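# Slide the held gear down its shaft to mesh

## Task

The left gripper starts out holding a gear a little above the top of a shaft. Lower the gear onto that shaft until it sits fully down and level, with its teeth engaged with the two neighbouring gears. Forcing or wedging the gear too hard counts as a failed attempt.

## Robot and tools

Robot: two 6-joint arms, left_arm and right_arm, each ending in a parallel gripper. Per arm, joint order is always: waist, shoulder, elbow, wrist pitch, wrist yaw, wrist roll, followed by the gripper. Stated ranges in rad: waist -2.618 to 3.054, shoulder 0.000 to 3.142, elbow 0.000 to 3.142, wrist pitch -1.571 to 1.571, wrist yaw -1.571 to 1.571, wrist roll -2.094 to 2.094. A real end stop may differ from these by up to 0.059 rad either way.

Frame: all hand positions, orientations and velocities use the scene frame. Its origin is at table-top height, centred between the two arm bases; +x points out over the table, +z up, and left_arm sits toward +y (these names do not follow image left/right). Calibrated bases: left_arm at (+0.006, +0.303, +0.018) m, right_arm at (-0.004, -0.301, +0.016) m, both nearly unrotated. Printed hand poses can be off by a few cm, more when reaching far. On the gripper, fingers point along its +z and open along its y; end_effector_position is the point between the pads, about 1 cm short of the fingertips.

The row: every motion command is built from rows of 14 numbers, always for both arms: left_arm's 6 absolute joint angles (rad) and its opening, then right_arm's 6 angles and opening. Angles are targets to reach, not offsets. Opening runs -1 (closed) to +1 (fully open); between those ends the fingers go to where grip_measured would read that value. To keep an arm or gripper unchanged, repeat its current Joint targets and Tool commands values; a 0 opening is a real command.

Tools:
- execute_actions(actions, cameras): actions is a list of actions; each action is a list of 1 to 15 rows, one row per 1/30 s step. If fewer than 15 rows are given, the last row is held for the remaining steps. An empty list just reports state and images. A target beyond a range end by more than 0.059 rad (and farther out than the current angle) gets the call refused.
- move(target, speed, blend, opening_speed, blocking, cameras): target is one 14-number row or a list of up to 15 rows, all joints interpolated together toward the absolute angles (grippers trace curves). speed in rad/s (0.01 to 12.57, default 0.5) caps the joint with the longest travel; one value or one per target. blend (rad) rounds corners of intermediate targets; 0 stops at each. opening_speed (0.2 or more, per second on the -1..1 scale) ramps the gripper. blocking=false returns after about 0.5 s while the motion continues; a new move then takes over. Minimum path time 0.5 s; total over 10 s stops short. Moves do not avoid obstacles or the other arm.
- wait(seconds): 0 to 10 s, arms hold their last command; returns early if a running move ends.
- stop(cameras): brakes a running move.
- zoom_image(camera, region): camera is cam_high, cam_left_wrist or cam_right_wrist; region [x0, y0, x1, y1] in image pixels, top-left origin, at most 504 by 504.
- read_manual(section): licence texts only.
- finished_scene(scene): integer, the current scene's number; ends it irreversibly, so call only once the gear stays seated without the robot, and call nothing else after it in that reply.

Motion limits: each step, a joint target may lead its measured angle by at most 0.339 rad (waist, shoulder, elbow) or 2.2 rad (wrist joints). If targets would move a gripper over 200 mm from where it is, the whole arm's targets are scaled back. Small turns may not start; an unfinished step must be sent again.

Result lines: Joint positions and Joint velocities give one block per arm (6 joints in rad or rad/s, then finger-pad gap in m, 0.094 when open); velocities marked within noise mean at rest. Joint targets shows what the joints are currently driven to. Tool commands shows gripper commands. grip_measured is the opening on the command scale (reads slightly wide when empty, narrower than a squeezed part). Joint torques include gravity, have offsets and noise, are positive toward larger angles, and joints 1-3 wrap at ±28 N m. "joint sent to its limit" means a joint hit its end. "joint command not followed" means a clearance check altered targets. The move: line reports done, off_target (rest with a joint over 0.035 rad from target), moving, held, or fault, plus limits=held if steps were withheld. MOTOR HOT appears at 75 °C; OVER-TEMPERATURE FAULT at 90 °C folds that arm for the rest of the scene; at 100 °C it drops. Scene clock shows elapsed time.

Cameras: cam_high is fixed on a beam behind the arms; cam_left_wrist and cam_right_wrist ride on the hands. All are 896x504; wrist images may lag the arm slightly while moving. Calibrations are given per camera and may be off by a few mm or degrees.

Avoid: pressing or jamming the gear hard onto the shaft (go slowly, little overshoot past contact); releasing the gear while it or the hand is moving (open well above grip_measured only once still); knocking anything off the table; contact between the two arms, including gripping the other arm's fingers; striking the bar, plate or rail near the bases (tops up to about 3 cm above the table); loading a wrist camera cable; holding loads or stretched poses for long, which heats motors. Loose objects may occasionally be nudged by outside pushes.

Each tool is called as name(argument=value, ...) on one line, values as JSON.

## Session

execute_actions(actions=[])

zoom_image(camera="cam_left_wrist", region=[340, 80, 640, 380])

Scene clock: 0.00 s.
left_arm: end_effector_position=(+0.2964, +0.1137, +0.1413) grip_measured=-0.592 end_effector_quat_wxyz=(+0.059, +0.874, +0.483, +0.014) | right_arm: end_effector_position=(+0.3868, -0.3182, +0.4168) grip_measured=+1.000 end_effector_quat_wxyz=(+0.701, +0.016, +0.713, +0.009)
Joint positions: left_arm=[-0.52 1.745 1.479 -1.188 0.012 1.553 0.019] | right_arm=[0 1.047 1.047 0 0 0 0.094]
Joint velocities: within noise
Joint torques (N m): no reading
Motor temperatures (°C): left_arm=[24 27 27 22 24 23 27] | right_arm=[21 26 26 34 25 25 22]
Heat: left arm: 27 °C; right arm: 34 °C.
Joint targets: left_arm=[-0.522 1.740 1.483 -1.211 0.021 1.553] | right_arm=[0.002 1.039 1.053 -0.010 -0.003 -0.001]
Tool commands: left_gripper/opening=-1.0 right_gripper/opening=+1.0

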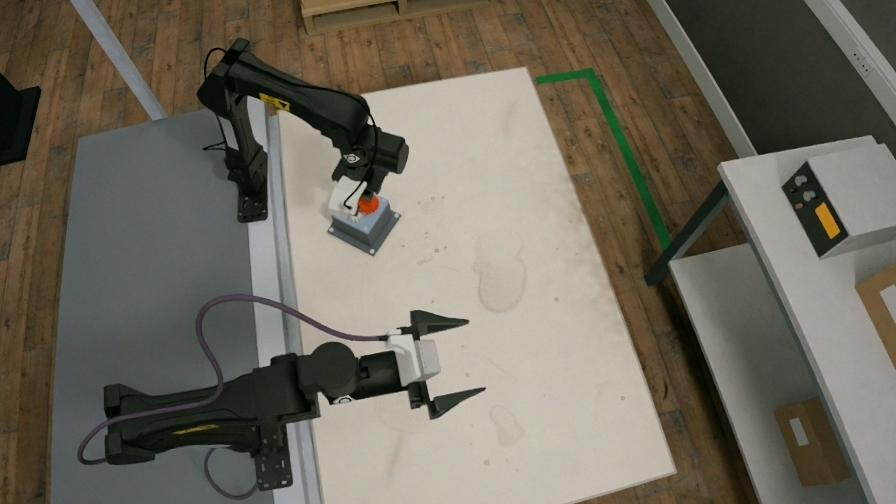

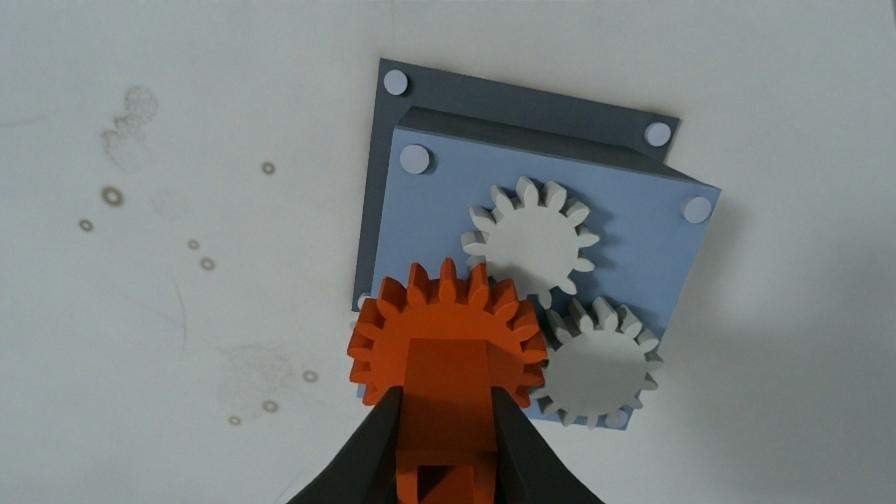

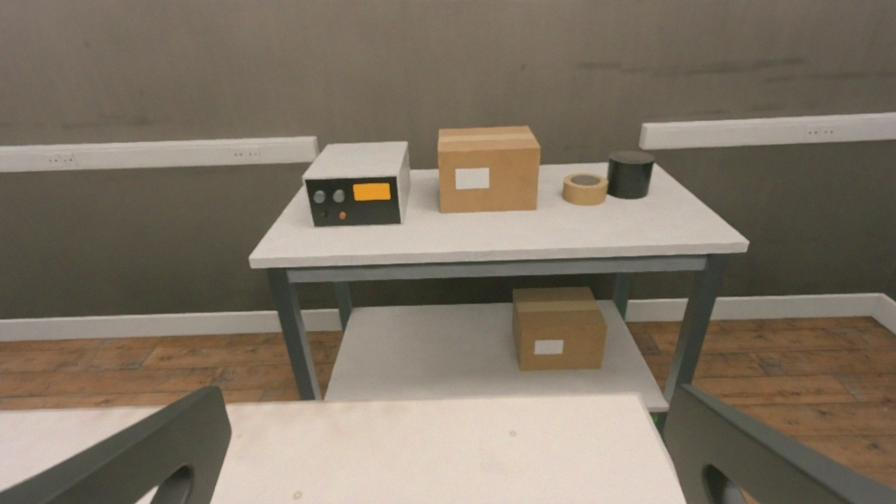

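Scaled by 1.680.

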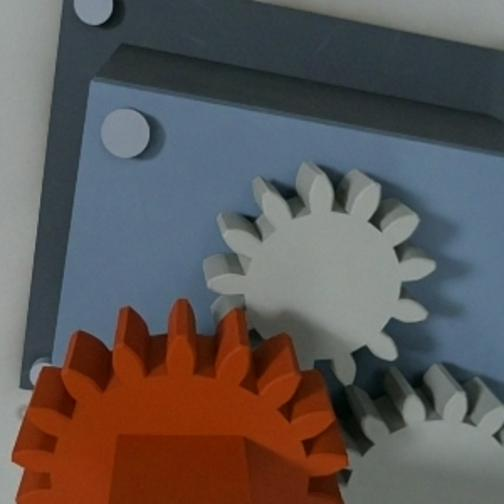

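move(target=[[-0.522,1.765,1.748,-1.457,0.021,1.553,-1,0.15,1.6,0.9,0.7,-0.65,0.8,1],[-0.422,1.765,1.748,-1.457,0.021,1.553,-1,0.279,2.144,0.698,1.446,-1.30,1.57,1]], speed=0.7)

zoom_image(camera="cam_left_wrist", region=[370, 0, 670, 300])

zoom_image(camera="cam_left_wrist", region=[340, 245, 560, 425])

zoom_image(camera="cam_right_wrist", region=[380, 80, 580, 320])

Scene clock: 15.43 s.
left_arm: end_effector_position=(+0.3118, +0.1441, +0.2040) grip_measured=-0.592 end_effector_quat_wxyz=(+0.065, +0.849, +0.524, +0.020) | right_arm: end_effector_position=(+0.3149, -0.0396, +0.1161) grip_measured=+1.000 end_effector_quat_wxyz=(-0.040, +0.051, +0.704, +0.707)
Joint positions: left_arm=[-0.425 1.745 1.73 -1.423 0.012 1.553 0.019] | right_arm=[0.271 2.127 0.706 1.307 -1.291 1.572 0.094]
Joint velocities: within noise
Joint torques (N m): left_arm=[0.32 -5.86 6.23 0.29 0.11 0] | right_arm=[0.66 -7.25 3.86 3.19 -0.19 -0.03]
Motor temperatures (°C): left_arm=[24 28 28 22 24 23 28] | right_arm=[21 26 27 36 25 25 22]
Heat: left arm: 28 °C; right arm: 36 °C.
Joint targets: left_arm=[-0.422 1.765 1.748 -1.457 0.021 1.553] | right_arm=[0.279 2.144 0.698 1.446 -1.300 1.570]
move: off_target (right_arm); right_arm: the wrist pitch is farthest, 0.139 rad from its target
camera_calibration:
cam_left_wrist: T_world_to_cam=[[-0.894552, 0.42783, -0.129374, 0.242192], [0.352828, 0.853614, 0.383218, -0.273218], [0.274387, 0.297162, -0.914552, 0.148215], [0, 0, 0, 1]] pos_world=[0.272384, 0.0855614, 0.271586]
cam_right_wrist: T_world_to_cam=[[-0.129567, 0.0185099, -0.991398, 0.156529], [-0.903733, -0.413619, 0.110387, 0.291358], [-0.408018, 0.910262, 0.0703193, 0.243499], [0, 0, 0, 1]] pos_world=[0.382943, -0.104034, 0.105898]

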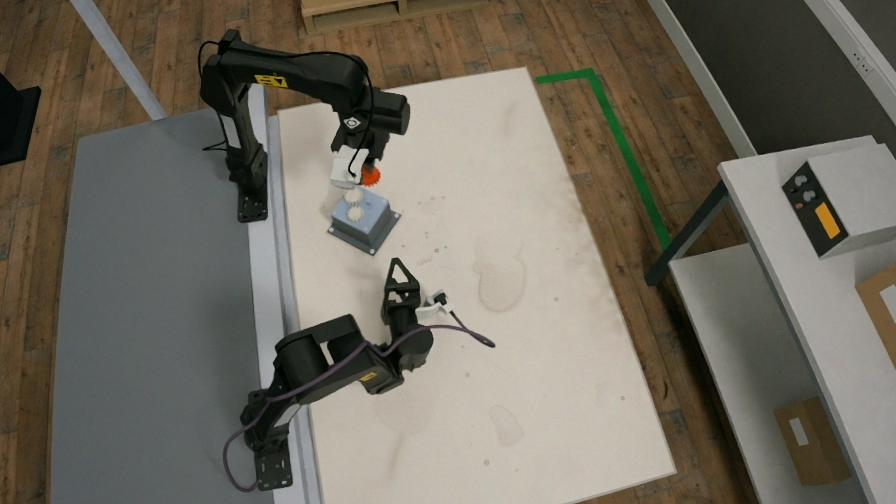

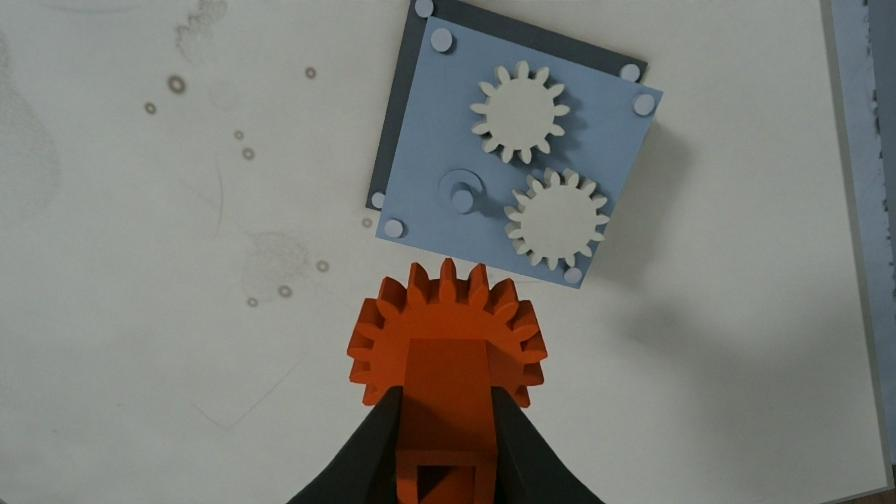

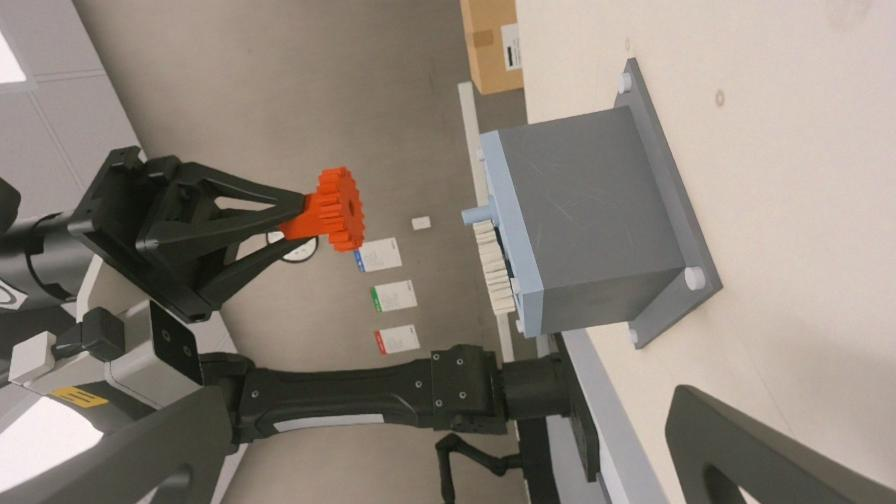

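Scaled by 1.680.

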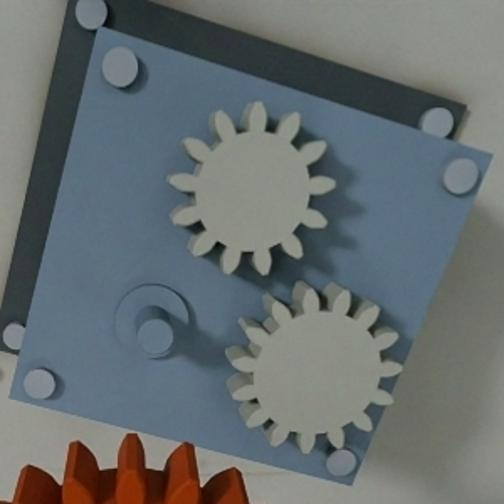

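Scaled by 2.291.

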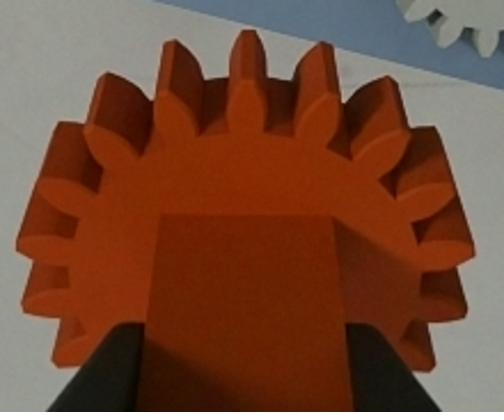

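Scaled by 2.100.

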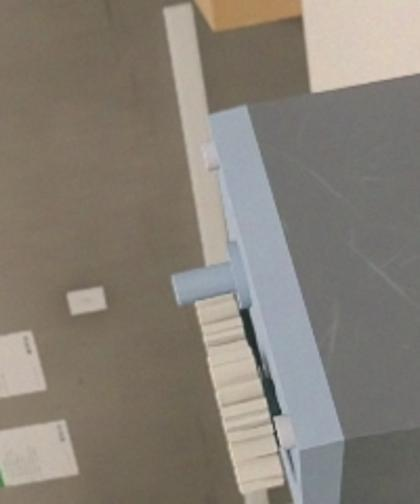

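move(target=[[-0.513,1.664,1.431,-1.200,-0.012,1.388,-1,0.279,2.144,0.698,1.446,-1.30,1.57,1]], speed=0.3, cameras=["cam_left_wrist","cam_right_wrist"])

zoom_image(camera="cam_right_wrist", region=[380, 130, 560, 330])

zoom_image(camera="cam_left_wrist", region=[380, 120, 680, 400])

Scene clock: 56.37 s.
left_arm: end_effector_position=(+0.2922, +0.1265, +0.1467) grip_measured=-0.592 end_effector_quat_wxyz=(+0.061, +0.829, +0.556, +0.021) | right_arm: end_effector_position=(+0.3148, -0.0396, +0.1162) grip_measured=+1.000 end_effector_quat_wxyz=(-0.040, +0.051, +0.704, +0.707)
Joint positions: left_arm=[-0.506 1.694 1.441 -1.19 -0.009 1.396 0.019] | right_arm=[0.271 2.127 0.706 1.307 -1.291 1.573 0.094]
Joint velocities: within noise
Joint torques (N m): left_arm=[-0.43 -10 4.33 0.5 -0.05 -0.09] | right_arm=[0.66 -7.25 3.88 3.19 -0.17 -0.02]
Motor temperatures (°C): left_arm=[24 28 28 22 24 23 29] | right_arm=[21 28 27 48 25 25 22]
Heat: left arm: 29 °C; right arm: 48 °C.
Joint targets: left_arm=[-0.513 1.664 1.431 -1.200 -0.012 1.388] | right_arm=[0.279 2.144 0.698 1.446 -1.300 1.570]
move: off_target (right_arm); right_arm: the wrist pitch is farthest, 0.139 rad from its target
camera_calibration:
cam_left_wrist: T_world_to_cam=[[-0.925198, 0.359043, -0.122865, 0.241446], [0.289025, 0.876508, 0.384964, -0.213866], [0.245911, 0.320657, -0.914717, 0.11183], [0, 0, 0, 1]] pos_world=[0.257697, 0.0649066, 0.214289]
cam_right_wrist: T_world_to_cam=[[-0.130384, 0.018487, -0.991291, 0.156716], [-0.903346, -0.414277, 0.111091, 0.291027], [-0.408615, 0.909963, 0.0707153, 0.243531], [0, 0, 0, 1]] pos_world=[0.382842, -0.103935, 0.105799]
Images, in order (width x height): cam_left_wrist 896x504, cam_right_wrist 896x504.

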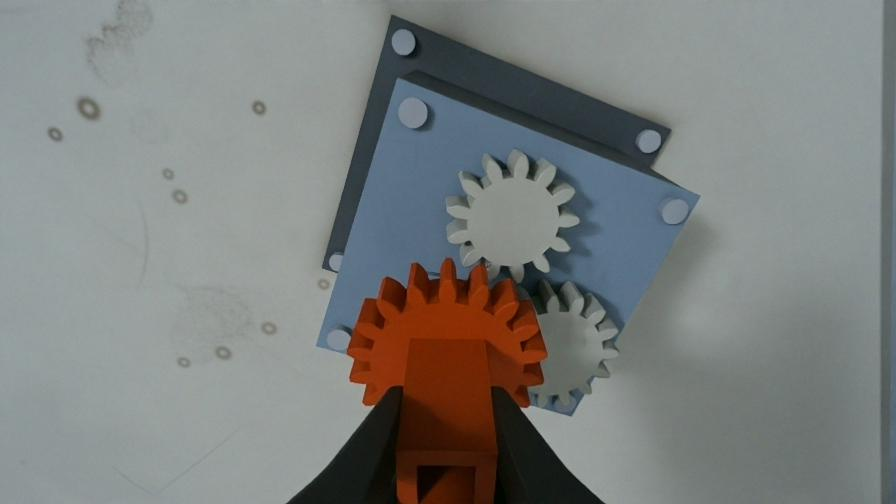

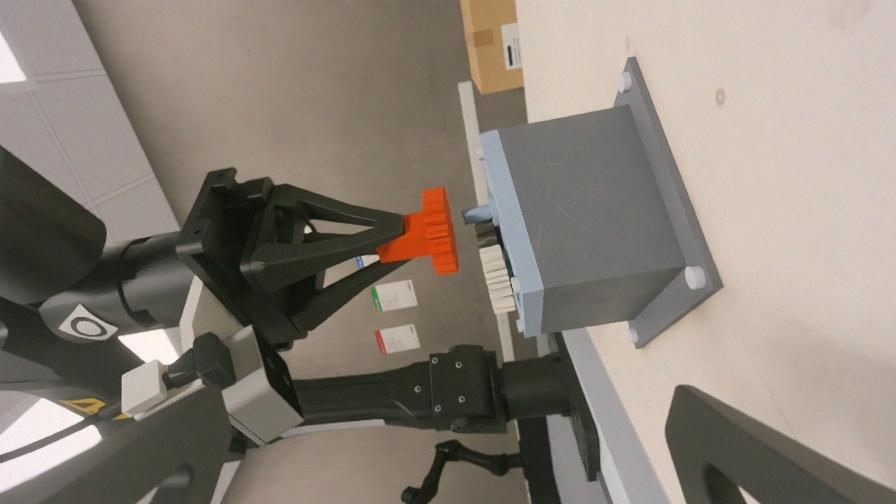

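Scaled by 2.520.

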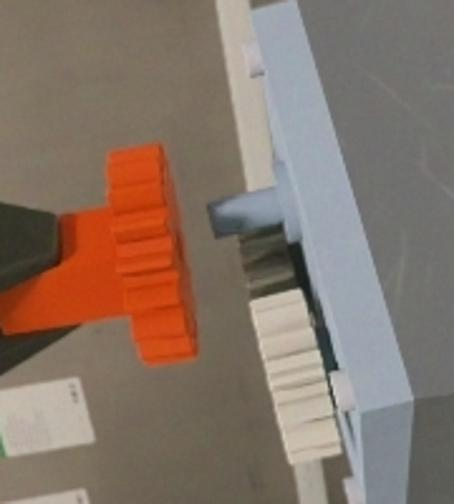

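Scaled by 1.680.

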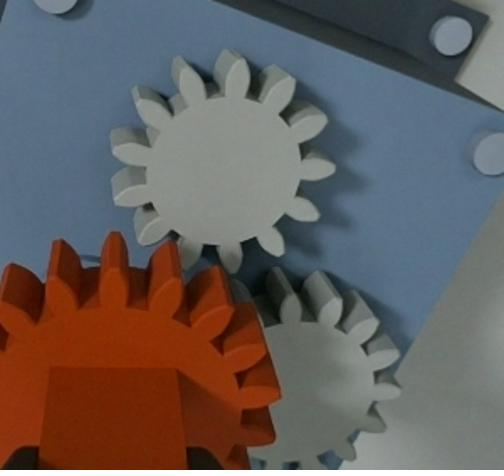

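move(target=[[-0.513,1.658,1.397,-1.147,-0.028,1.388,-1,0.279,2.144,0.698,1.446,-1.30,1.57,1]], speed=0.1, cameras=["cam_left_wrist","cam_right_wrist"])

zoom_image(camera="cam_right_wrist", region=[400, 150, 540, 310])

zoom_image(camera="cam_left_wrist", region=[380, 140, 660, 420])

Scene clock: 108.90 s.
left_arm: end_effector_position=(+0.2976, +0.1263, +0.1414) grip_measured=-0.592 end_effector_quat_wxyz=(+0.070, +0.828, +0.556, +0.034) | right_arm: end_effector_position=(+0.3148, -0.0396, +0.1162) grip_measured=+1.000 end_effector_quat_wxyz=(-0.040, +0.051, +0.704, +0.707)
Joint positions: left_arm=[-0.506 1.687 1.408 -1.137 -0.025 1.396 0.019] | right_arm=[0.271 2.127 0.706 1.307 -1.291 1.573 0.094]
Joint velocities: within noise
Joint torques (N m): left_arm=[-0.43 -9.91 4.29 0.54 -0.05 -0.09] | right_arm=[0.66 -7.25 3.89 3.19 -0.17 -0.02]
Motor temperatures (°C): left_arm=[24 31 28 22 24 23 29] | right_arm=[21 28 27 54 25 25 22]
Heat: left arm: 31 °C; right arm: 54 °C.
Joint targets: left_arm=[-0.513 1.658 1.397 -1.147 -0.028 1.388] | right_arm=[0.279 2.144 0.698 1.446 -1.300 1.570]
move: off_target (right_arm); right_arm: the wrist pitch is farthest, 0.139 rad from its target
camera_calibration:
cam_left_wrist: T_world_to_cam=[[-0.922065, 0.356025, -0.1518, 0.249354], [0.274345, 0.877879, 0.392509, -0.21005], [0.273005, 0.320274, -0.907135, 0.0965337], [0, 0, 0, 1]] pos_world=[0.261193, 0.0647047, 0.207867]
cam_right_wrist: T_world_to_cam=[[-0.130384, 0.018487, -0.991291, 0.156716], [-0.903346, -0.414277, 0.111091, 0.291027], [-0.408615, 0.909963, 0.0707153, 0.243531], [0, 0, 0, 1]] pos_world=[0.382842, -0.103935, 0.105799]
Images, in order (width x height): cam_left_wrist 896x504, cam_right_wrist 896x504.

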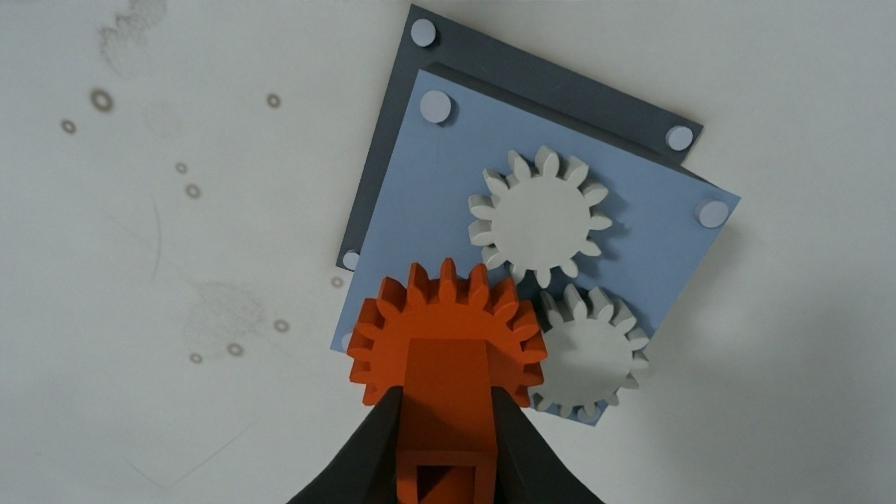

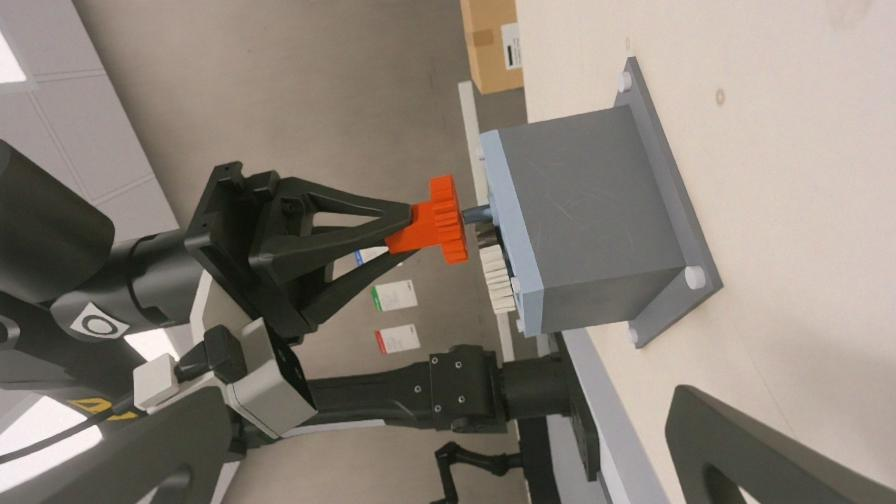

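Scaled by 3.150.

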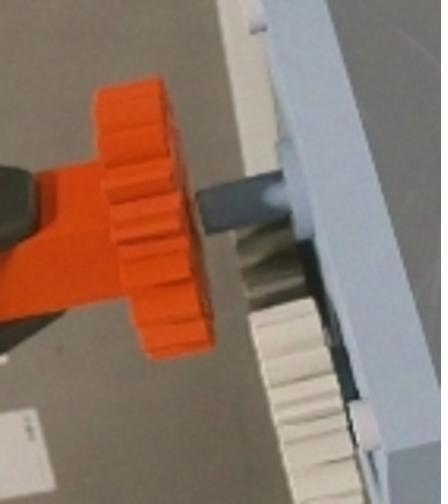

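Scaled by 1.800.

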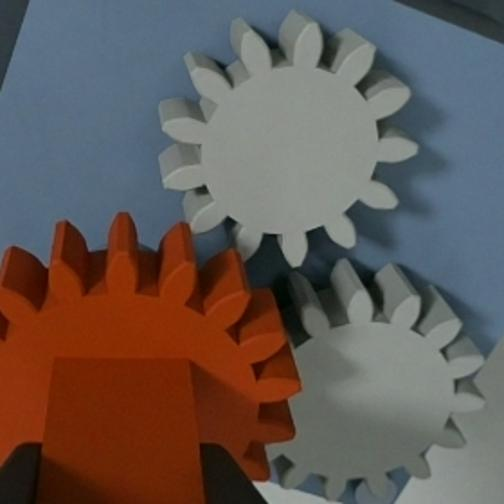

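move(target=[[-0.493,1.658,1.397,-1.147,0.004,1.388,-1,0.279,2.144,0.698,1.446,-1.30,1.57,1],[-0.493,1.659,1.378,-1.127,0.004,1.388,-1,0.279,2.144,0.698,1.446,-1.30,1.57,1]], speed=0.06, cameras=["cam_left_wrist","cam_right_wrist"])

zoom_image(camera="cam_right_wrist", region=[400, 150, 560, 330])

zoom_image(camera="cam_left_wrist", region=[430, 200, 640, 410])

Scene clock: 146.63 s.
left_arm: end_effector_position=(+0.2986, +0.1280, +0.1392) grip_measured=-0.592 end_effector_quat_wxyz=(+0.074, +0.825, +0.560, +0.032) | right_arm: end_effector_position=(+0.3148, -0.0396, +0.1162) grip_measured=+1.000 end_effector_quat_wxyz=(-0.040, +0.051, +0.704, +0.707)
Joint positions: left_arm=[-0.497 1.681 1.392 -1.121 -0.017 1.396 0.019] | right_arm=[0.271 2.127 0.706 1.307 -1.291 1.573 0.094]
Joint velocities: within noise
Joint torques (N m): left_arm=[0.38 -9.2 4.08 0.61 0.24 -0.09] | right_arm=[0.66 -7.24 3.88 3.19 -0.17 -0.03]
Motor temperatures (°C): left_arm=[24 33 28 22 24 23 29] | right_arm=[21 29 27 57 25 25 22]
Heat: left arm: 33 °C; right arm: 57 °C.
Joint targets: left_arm=[-0.493 1.659 1.378 -1.127 0.004 1.388] | right_arm=[0.279 2.144 0.698 1.446 -1.300 1.570]
move: off_target (right_arm); right_arm: the wrist pitch is farthest, 0.139 rad from its target
camera_calibration:
cam_left_wrist: T_world_to_cam=[[-0.924954, 0.346369, -0.156486, 0.252155], [0.266034, 0.884048, 0.384297, -0.20812], [0.27145, 0.313827, -0.90985, 0.0954327], [0, 0, 0, 1]] pos_world=[0.262694, 0.0667001, 0.206268]
cam_right_wrist: T_world_to_cam=[[-0.130384, 0.018487, -0.991291, 0.156716], [-0.903346, -0.414277, 0.111091, 0.291027], [-0.408615, 0.909963, 0.0707153, 0.243531], [0, 0, 0, 1]] pos_world=[0.382842, -0.103935, 0.105799]
Images, in order (width x height): cam_left_wrist 896x504, cam_right_wrist 896x504.

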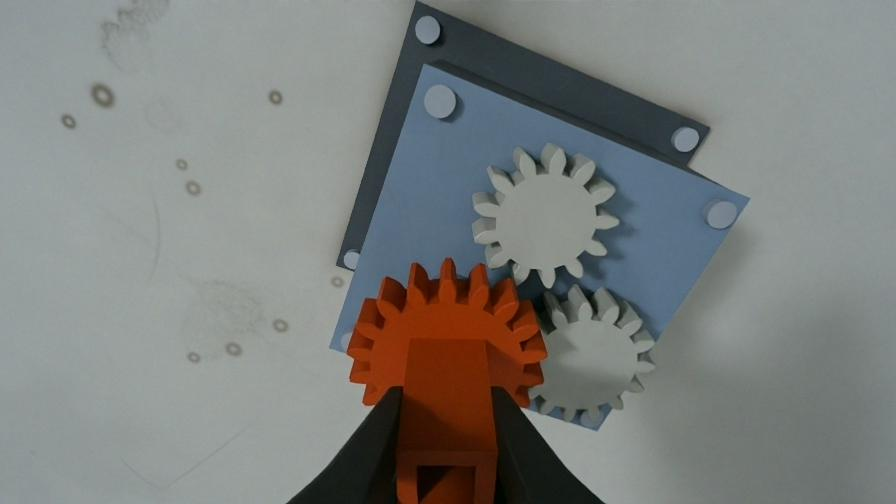

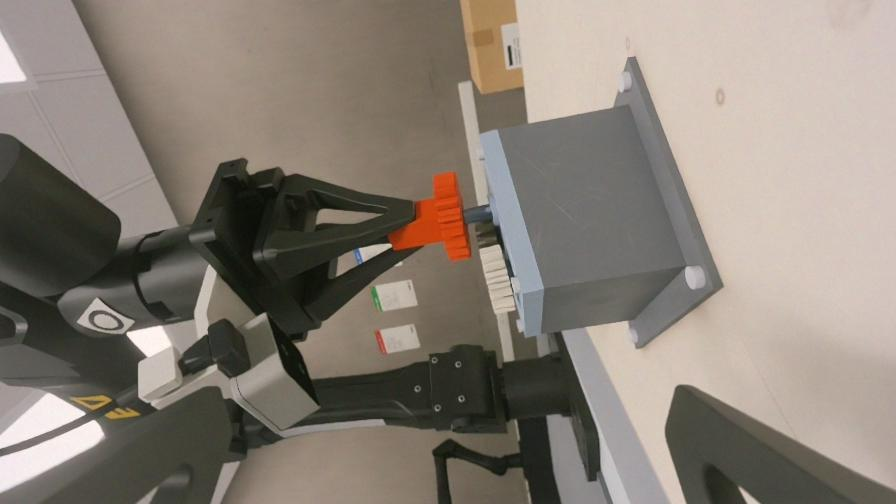

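Scaled by 2.800.

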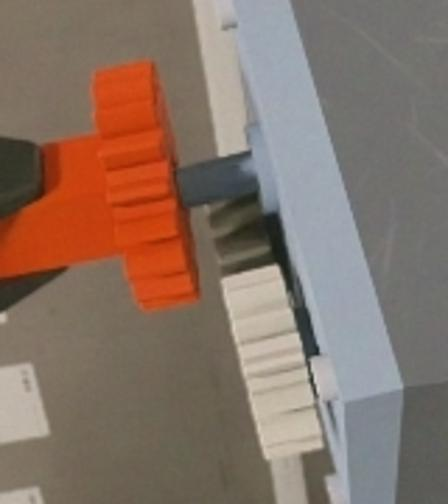

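Scaled by 2.400.

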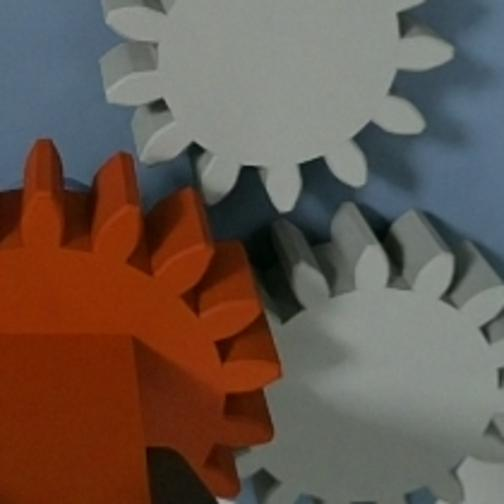

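move(target=[[-0.493,1.668,1.408,-1.148,0.004,1.388,-1,0.279,2.144,0.698,1.446,-1.30,1.57,1],[-0.5105,1.668,1.400,-1.145,0.004,1.388,-1,0.279,2.144,0.698,1.446,-1.30,1.57,1],[-0.5105,1.664,1.382,-1.129,0.004,1.388,-1,0.279,2.144,0.698,1.446,-1.30,1.57,1]], speed=0.06, cameras=["cam_left_wrist","cam_right_wrist"])

zoom_image(camera="cam_right_wrist", region=[400, 150, 560, 330])

zoom_image(camera="cam_left_wrist", region=[430, 200, 640, 410])

Scene clock: 158.30 s.
left_arm: end_effector_position=(+0.2976, +0.1257, +0.1394) grip_measured=-0.592 end_effector_quat_wxyz=(+0.075, +0.827, +0.557, +0.032) | right_arm: end_effector_position=(+0.3148, -0.0396, +0.1162) grip_measured=+1.000 end_effector_quat_wxyz=(-0.040, +0.051, +0.704, +0.707)
Joint positions: left_arm=[-0.503 1.681 1.392 -1.119 -0.016 1.396 0.019] | right_arm=[0.271 2.127 0.706 1.307 -1.291 1.573 0.094]
Joint velocities: within noise
Joint torques (N m): left_arm=[-0.49 -8.72 4.36 0.57 0.23 -0.09] | right_arm=[0.66 -7.25 3.88 3.19 -0.17 -0.02]
Motor temperatures (°C): left_arm=[24 33 28 22 24 23 29] | right_arm=[21 29 27 58 25 25 22]
Heat: left arm: 33 °C; right arm: 58 °C.
Joint targets: left_arm=[-0.511 1.664 1.382 -1.129 0.004 1.388] | right_arm=[0.279 2.144 0.698 1.446 -1.300 1.570]
move: off_target (right_arm); right_arm: the wrist pitch is farthest, 0.139 rad from its target
camera_calibration:
cam_left_wrist: T_world_to_cam=[[-0.922308, 0.352571, -0.158244, 0.25074], [0.271744, 0.882823, 0.383117, -0.207329], [0.274778, 0.31035, -0.910044, 0.0961036], [0, 0, 0, 1]] pos_world=[0.261192, 0.0648053, 0.206568]
cam_right_wrist: T_world_to_cam=[[-0.130384, 0.018487, -0.991291, 0.156716], [-0.903346, -0.414277, 0.111091, 0.291027], [-0.408615, 0.909963, 0.0707153, 0.243531], [0, 0, 0, 1]] pos_world=[0.382842, -0.103935, 0.105799]
Images, in order (width x height): cam_left_wrist 896x504, cam_right_wrist 896x504.

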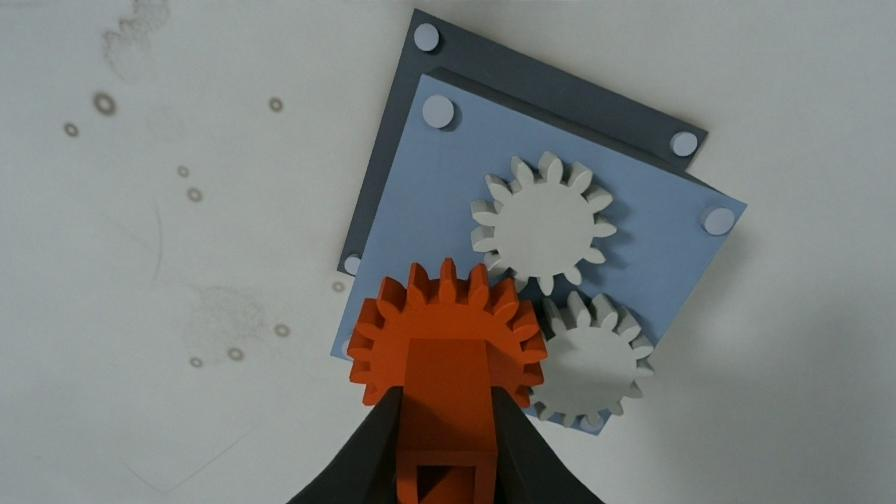

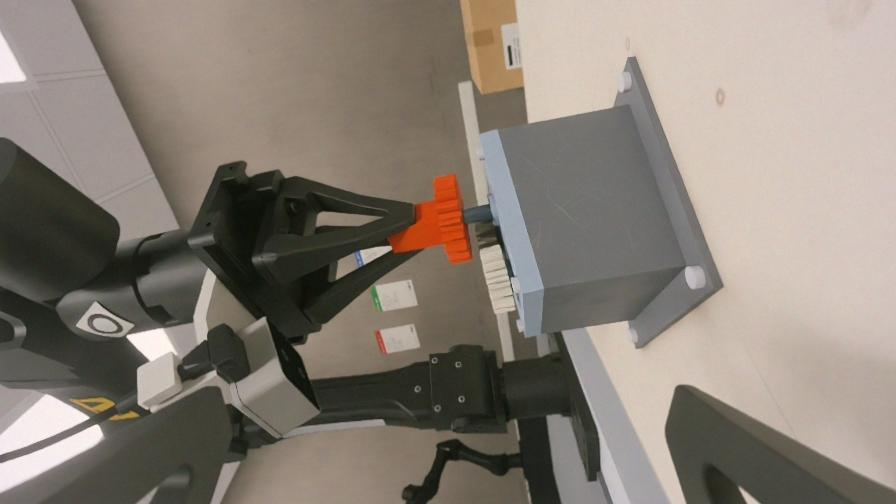

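Scaled by 2.800.

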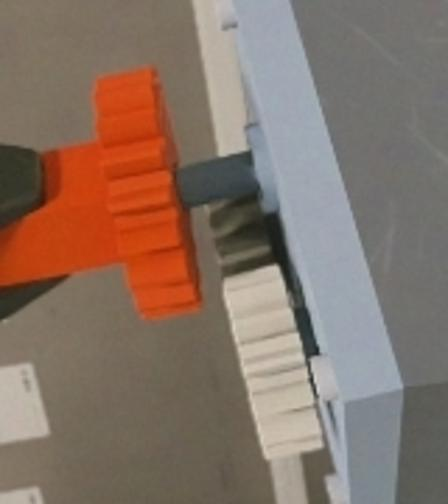

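Scaled by 2.400.

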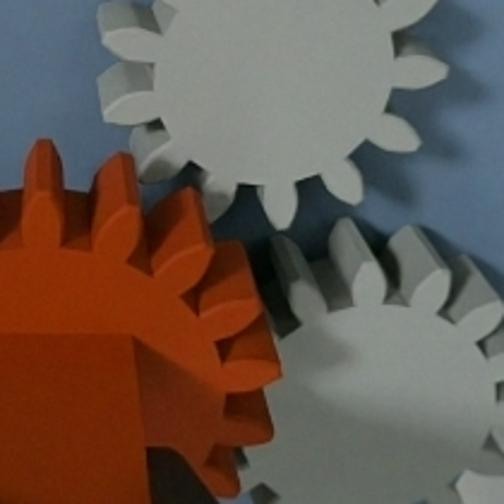

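move(target=[-0.5105,1.664,1.390,-1.136,0.004,1.388,-1,0.279,2.144,0.698,1.446,-1.30,-1.57,1], speed=1.5, cameras=["cam_right_wrist"])

zoom_image(camera="cam_right_wrist", region=[320, 60, 480, 220])

Scene clock: 171.50 s.
left_arm: end_effector_position=(+0.2977, +0.1257, +0.1395) grip_measured=-0.592 end_effector_quat_wxyz=(+0.075, +0.827, +0.557, +0.032) | right_arm: end_effector_position=(+0.3152, -0.0396, +0.1201) grip_measured=+1.000 end_effector_quat_wxyz=(+0.711, -0.702, +0.040, +0.029)
Joint positions: left_arm=[-0.503 1.681 1.392 -1.119 -0.016 1.396 0.019] | right_arm=[0.271 2.127 0.706 1.34 -1.291 -1.569 0.094]
Joint velocities: within noise
Joint torques (N m): left_arm=[-0.49 -8.73 4.92 0.51 0.23 -0.09] | right_arm=[0.65 -7.25 3.89 2.8 -0.15 0.04]
Motor temperatures (°C): left_arm=[24 33 28 22 24 23 29] | right_arm=[21 29 27 59 25 25 22]
Heat: left arm: 33 °C; right arm: 59 °C.
Joint targets: left_arm=[-0.511 1.664 1.390 -1.136 0.004 1.388] | right_arm=[0.279 2.144 0.698 1.446 -1.300 -1.570]
move: off_target (right_arm); right_arm: the wrist pitch is farthest, 0.106 rad from its target
camera_calibration:
cam_right_wrist: T_world_to_cam=[[0.0987432, -0.000858673, 0.995113, -0.150825], [0.892291, -0.442616, -0.0889224, -0.252117], [0.440529, 0.896711, -0.0429391, -0.0110681], [0, 0, 0, 1]] pos_world=[0.244731, -0.101796, 0.127193]
Images, in order (width x height): cam_right_wrist 896x504.

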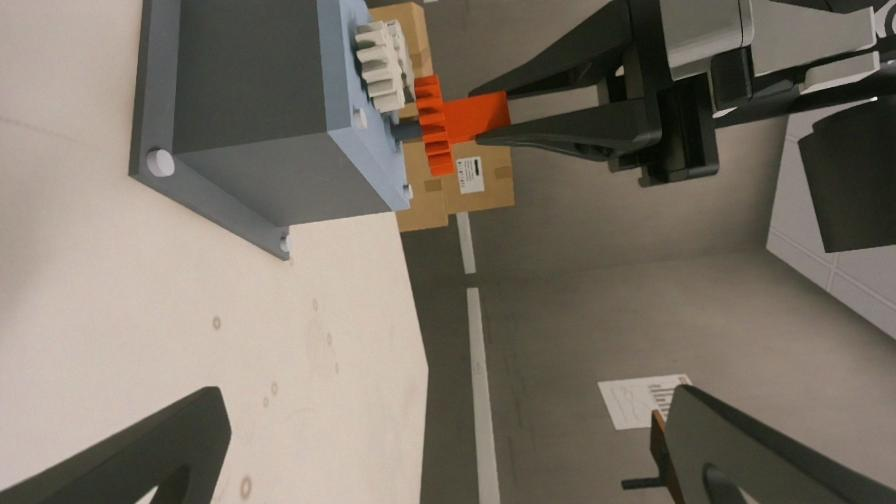

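Scaled by 3.150.

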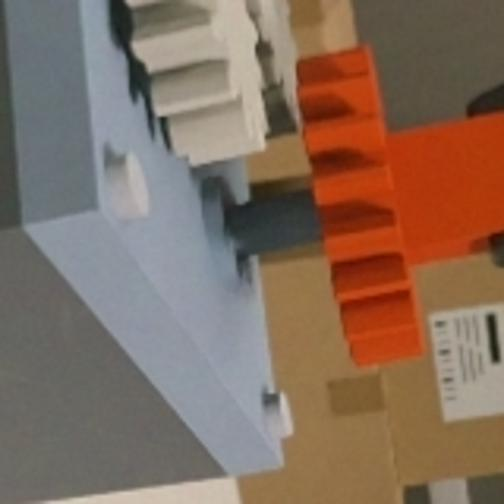

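move(target=[[-0.5105,1.708,1.418,-1.152,0.004,1.388,-1,0.279,2.144,0.698,1.446,-1.30,-1.57,1],[-0.5105,1.708,1.376,-1.124,0.004,1.388,-1,0.279,2.144,0.698,1.446,-1.30,-1.57,1]], speed=0.06, cameras=["cam_right_wrist"])

zoom_image(camera="cam_right_wrist", region=[320, 60, 480, 220])

Scene clock: 183.20 s.
left_arm: end_effector_position=(+0.2972, +0.1259, +0.1352) grip_measured=-0.592 end_effector_quat_wxyz=(+0.070, +0.827, +0.557, +0.029) | right_arm: end_effector_position=(+0.3152, -0.0396, +0.1201) grip_measured=+1.000 end_effector_quat_wxyz=(+0.711, -0.702, +0.040, +0.028)
Joint positions: left_arm=[-0.503 1.692 1.389 -1.118 -0.016 1.396 0.019] | right_arm=[0.271 2.127 0.706 1.34 -1.291 -1.57 0.094]
Joint velocities: within noise
Joint torques (N m): left_arm=[-0.47 -5.85 4.14 0.59 0.23 -0.09] | right_arm=[0.68 -7.24 3.89 2.81 -0.15 0.01]
Motor temperatures (°C): left_arm=[24 32 28 22 24 23 30] | right_arm=[21 29 27 58 25 25 22]
Heat: left arm: 32 °C; right arm: 58 °C.
Joint targets: left_arm=[-0.511 1.708 1.376 -1.124 0.004 1.388] | right_arm=[0.279 2.144 0.698 1.446 -1.300 -1.570]
move: off_target (right_arm); right_arm: the wrist pitch is farthest, 0.106 rad from its target
camera_calibration:
cam_right_wrist: T_world_to_cam=[[0.0979813, -0.000810051, 0.995188, -0.150644], [0.892371, -0.442596, -0.0882187, -0.252224], [0.440538, 0.896721, -0.0426433, -0.0111067], [0, 0, 0, 1]] pos_world=[0.244731, -0.101796, 0.127195]
Images, in order (width x height): cam_right_wrist 896x504.

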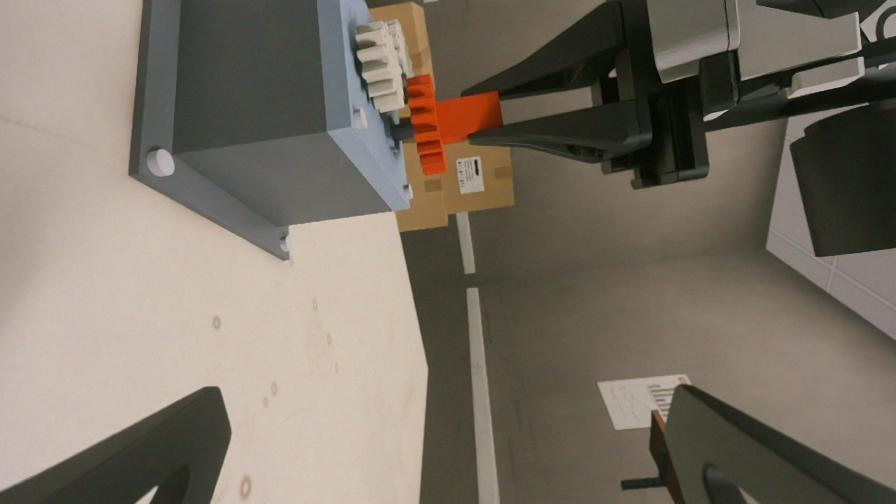

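Scaled by 3.150.

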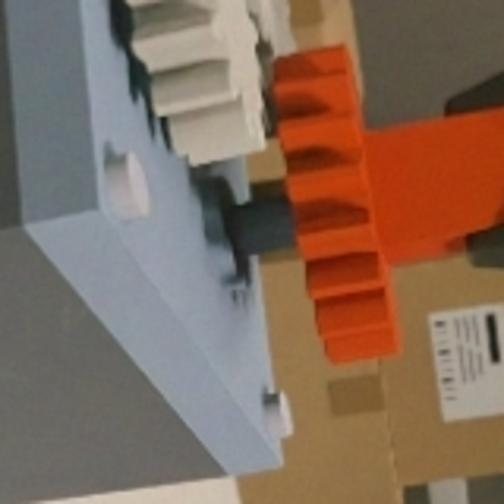

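execute_actions(actions=[], cameras=["cam_left_wrist"])

zoom_image(camera="cam_left_wrist", region=[430, 200, 640, 410])

zoom_image(camera="cam_left_wrist", region=[500, 270, 600, 420])

Scene clock: 187.77 s.
left_arm: end_effector_position=(+0.2972, +0.1259, +0.1352) grip_measured=-0.592 end_effector_quat_wxyz=(+0.070, +0.827, +0.557, +0.029) | right_arm: end_effector_position=(+0.3152, -0.0396, +0.1201) grip_measured=+1.000 end_effector_quat_wxyz=(+0.711, -0.702, +0.040, +0.028)
Joint positions: left_arm=[-0.503 1.692 1.389 -1.118 -0.016 1.396 0.019] | right_arm=[0.271 2.127 0.706 1.34 -1.291 -1.57 0.094]
Joint velocities: within noise
Joint torques (N m): left_arm=[-0.47 -5.85 4.12 0.59 0.23 -0.09] | right_arm=[0.65 -7.27 3.88 2.8 -0.15 0.01]
Motor temperatures (°C): left_arm=[24 32 28 22 24 23 30] | right_arm=[21 29 27 58 25 25 22]
Heat: left arm: 32 °C; right arm: 58 °C.
Joint targets: left_arm=[-0.511 1.708 1.376 -1.124 0.004 1.388] | right_arm=[0.279 2.144 0.698 1.446 -1.300 -1.570]
Tool commands: left_gripper/opening=-1.0 right_gripper/opening=+1.0
camera_calibration:
cam_left_wrist: T_world_to_cam=[[-0.92381, 0.353731, -0.146457, 0.248378], [0.275851, 0.880262, 0.386064, -0.207005], [0.265483, 0.31625, -0.910772, 0.0944034], [0, 0, 0, 1]] pos_world=[0.261494, 0.0645043, 0.202274]
Images, in order (width x height): cam_left_wrist 896x504.

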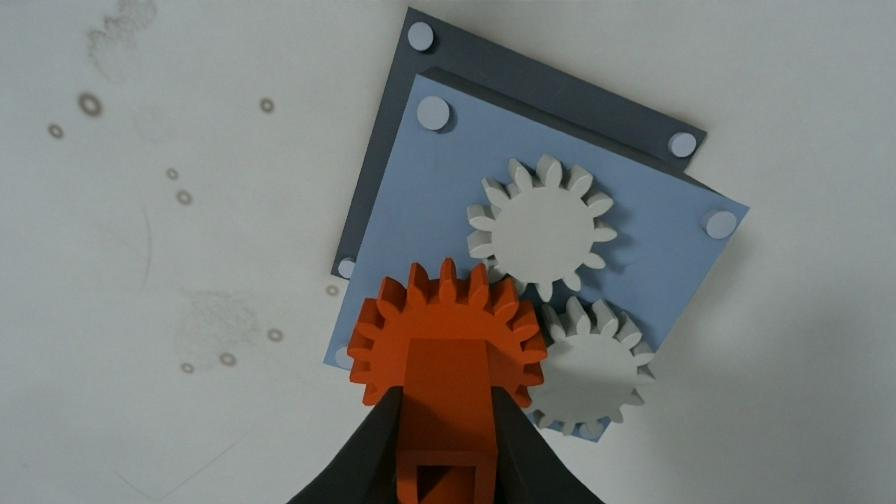

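Scaled by 2.400.

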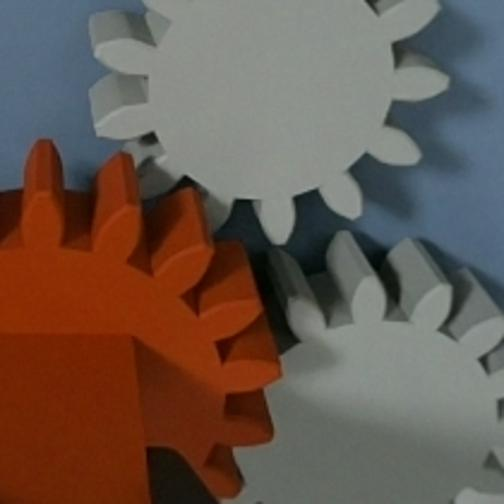

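Scaled by 3.360.

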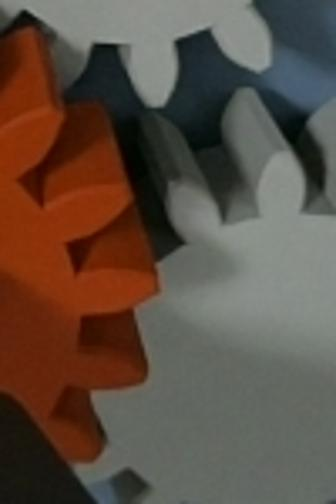

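move(target=[[-0.5105,1.708,1.358,-1.105,0.004,1.388,-1,0.279,2.144,0.698,1.446,-1.30,-1.57,1]], speed=0.05, cameras=["cam_right_wrist","cam_left_wrist"])

zoom_image(camera="cam_right_wrist", region=[320, 60, 480, 220])

zoom_image(camera="cam_left_wrist", region=[430, 220, 640, 430])

Scene clock: 206.77 s.
left_arm: end_effector_position=(+0.2972, +0.1259, +0.1342) grip_measured=-0.592 end_effector_quat_wxyz=(+0.070, +0.827, +0.557, +0.029) | right_arm: end_effector_position=(+0.3152, -0.0396, +0.1201) grip_measured=+1.000 end_effector_quat_wxyz=(+0.711, -0.702, +0.040, +0.028)
Joint positions: left_arm=[-0.503 1.692 1.385 -1.114 -0.016 1.396 0.019] | right_arm=[0.271 2.127 0.706 1.34 -1.291 -1.57 0.094]
Joint velocities: within noise
Joint torques (N m): left_arm=[-0.49 -5.83 3.14 0.74 0.23 -0.09] | right_arm=[0.66 -7.25 3.88 2.81 -0.15 0.01]
Motor temperatures (°C): left_arm=[24 31 28 23 24 23 30] | right_arm=[21 29 27 57 25 25 22]
Heat: left arm: 31 °C; right arm: 57 °C.
Joint targets: left_arm=[-0.511 1.708 1.358 -1.105 0.004 1.388] | right_arm=[0.279 2.144 0.698 1.446 -1.300 -1.570]
move: off_target (right_arm); right_arm: the wrist pitch is farthest, 0.106 rad from its target
camera_calibration:
cam_left_wrist: T_world_to_cam=[[-0.92381, 0.353731, -0.146457, 0.248139], [0.275851, 0.880262, 0.386064, -0.206591], [0.265483, 0.31625, -0.910772, 0.0935192], [0, 0, 0, 1]] pos_world=[0.261394, 0.0645043, 0.201274]
cam_right_wrist: T_world_to_cam=[[0.0979813, -0.000810051, 0.995188, -0.150644], [0.892371, -0.442596, -0.0882187, -0.252224], [0.440538, 0.896721, -0.0426433, -0.0111067], [0, 0, 0, 1]] pos_world=[0.244731, -0.101796, 0.127195]
Images, in order (width x height): cam_left_wrist 896x504, cam_right_wrist 896x504.

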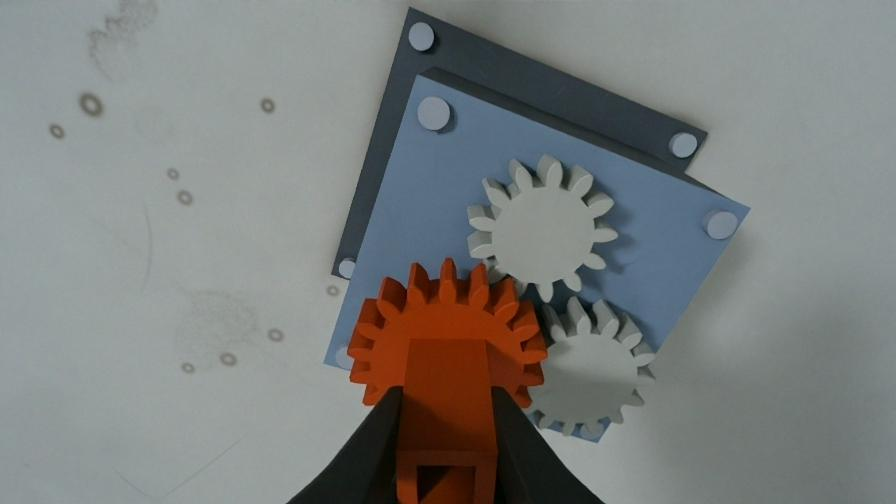

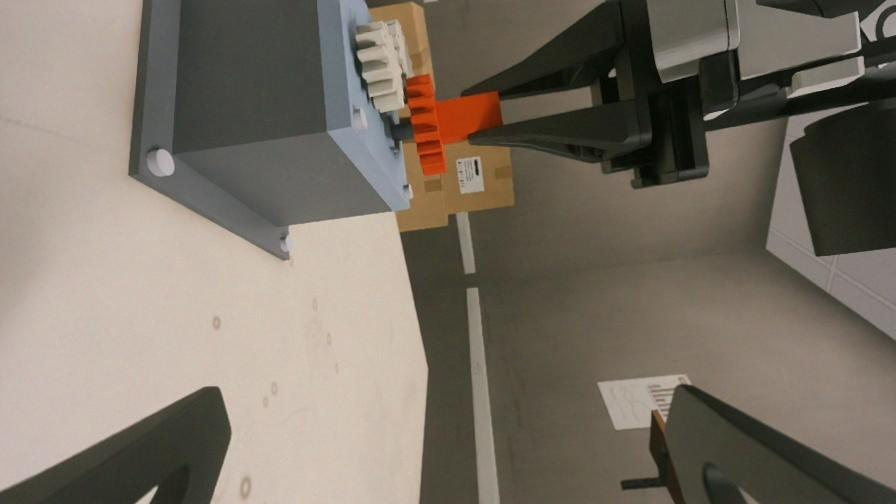

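Scaled by 3.150.

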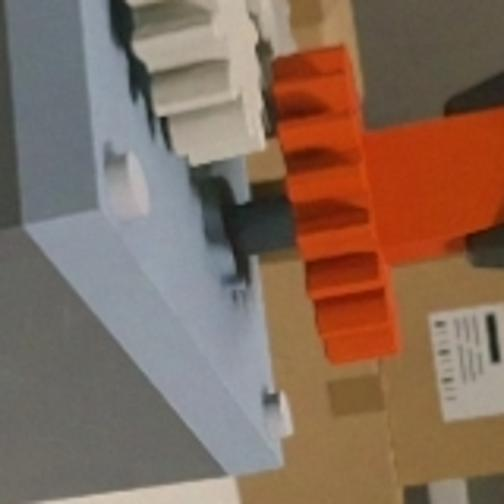

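Scaled by 2.400.

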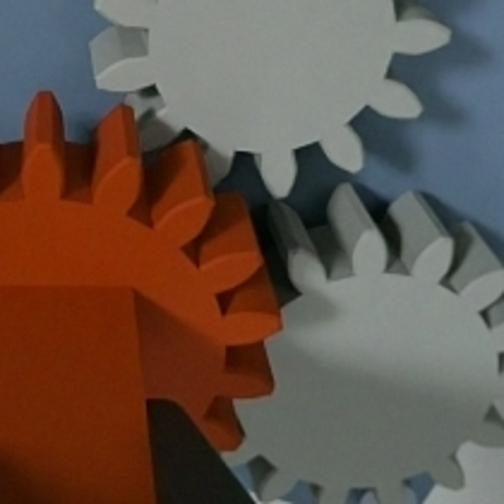

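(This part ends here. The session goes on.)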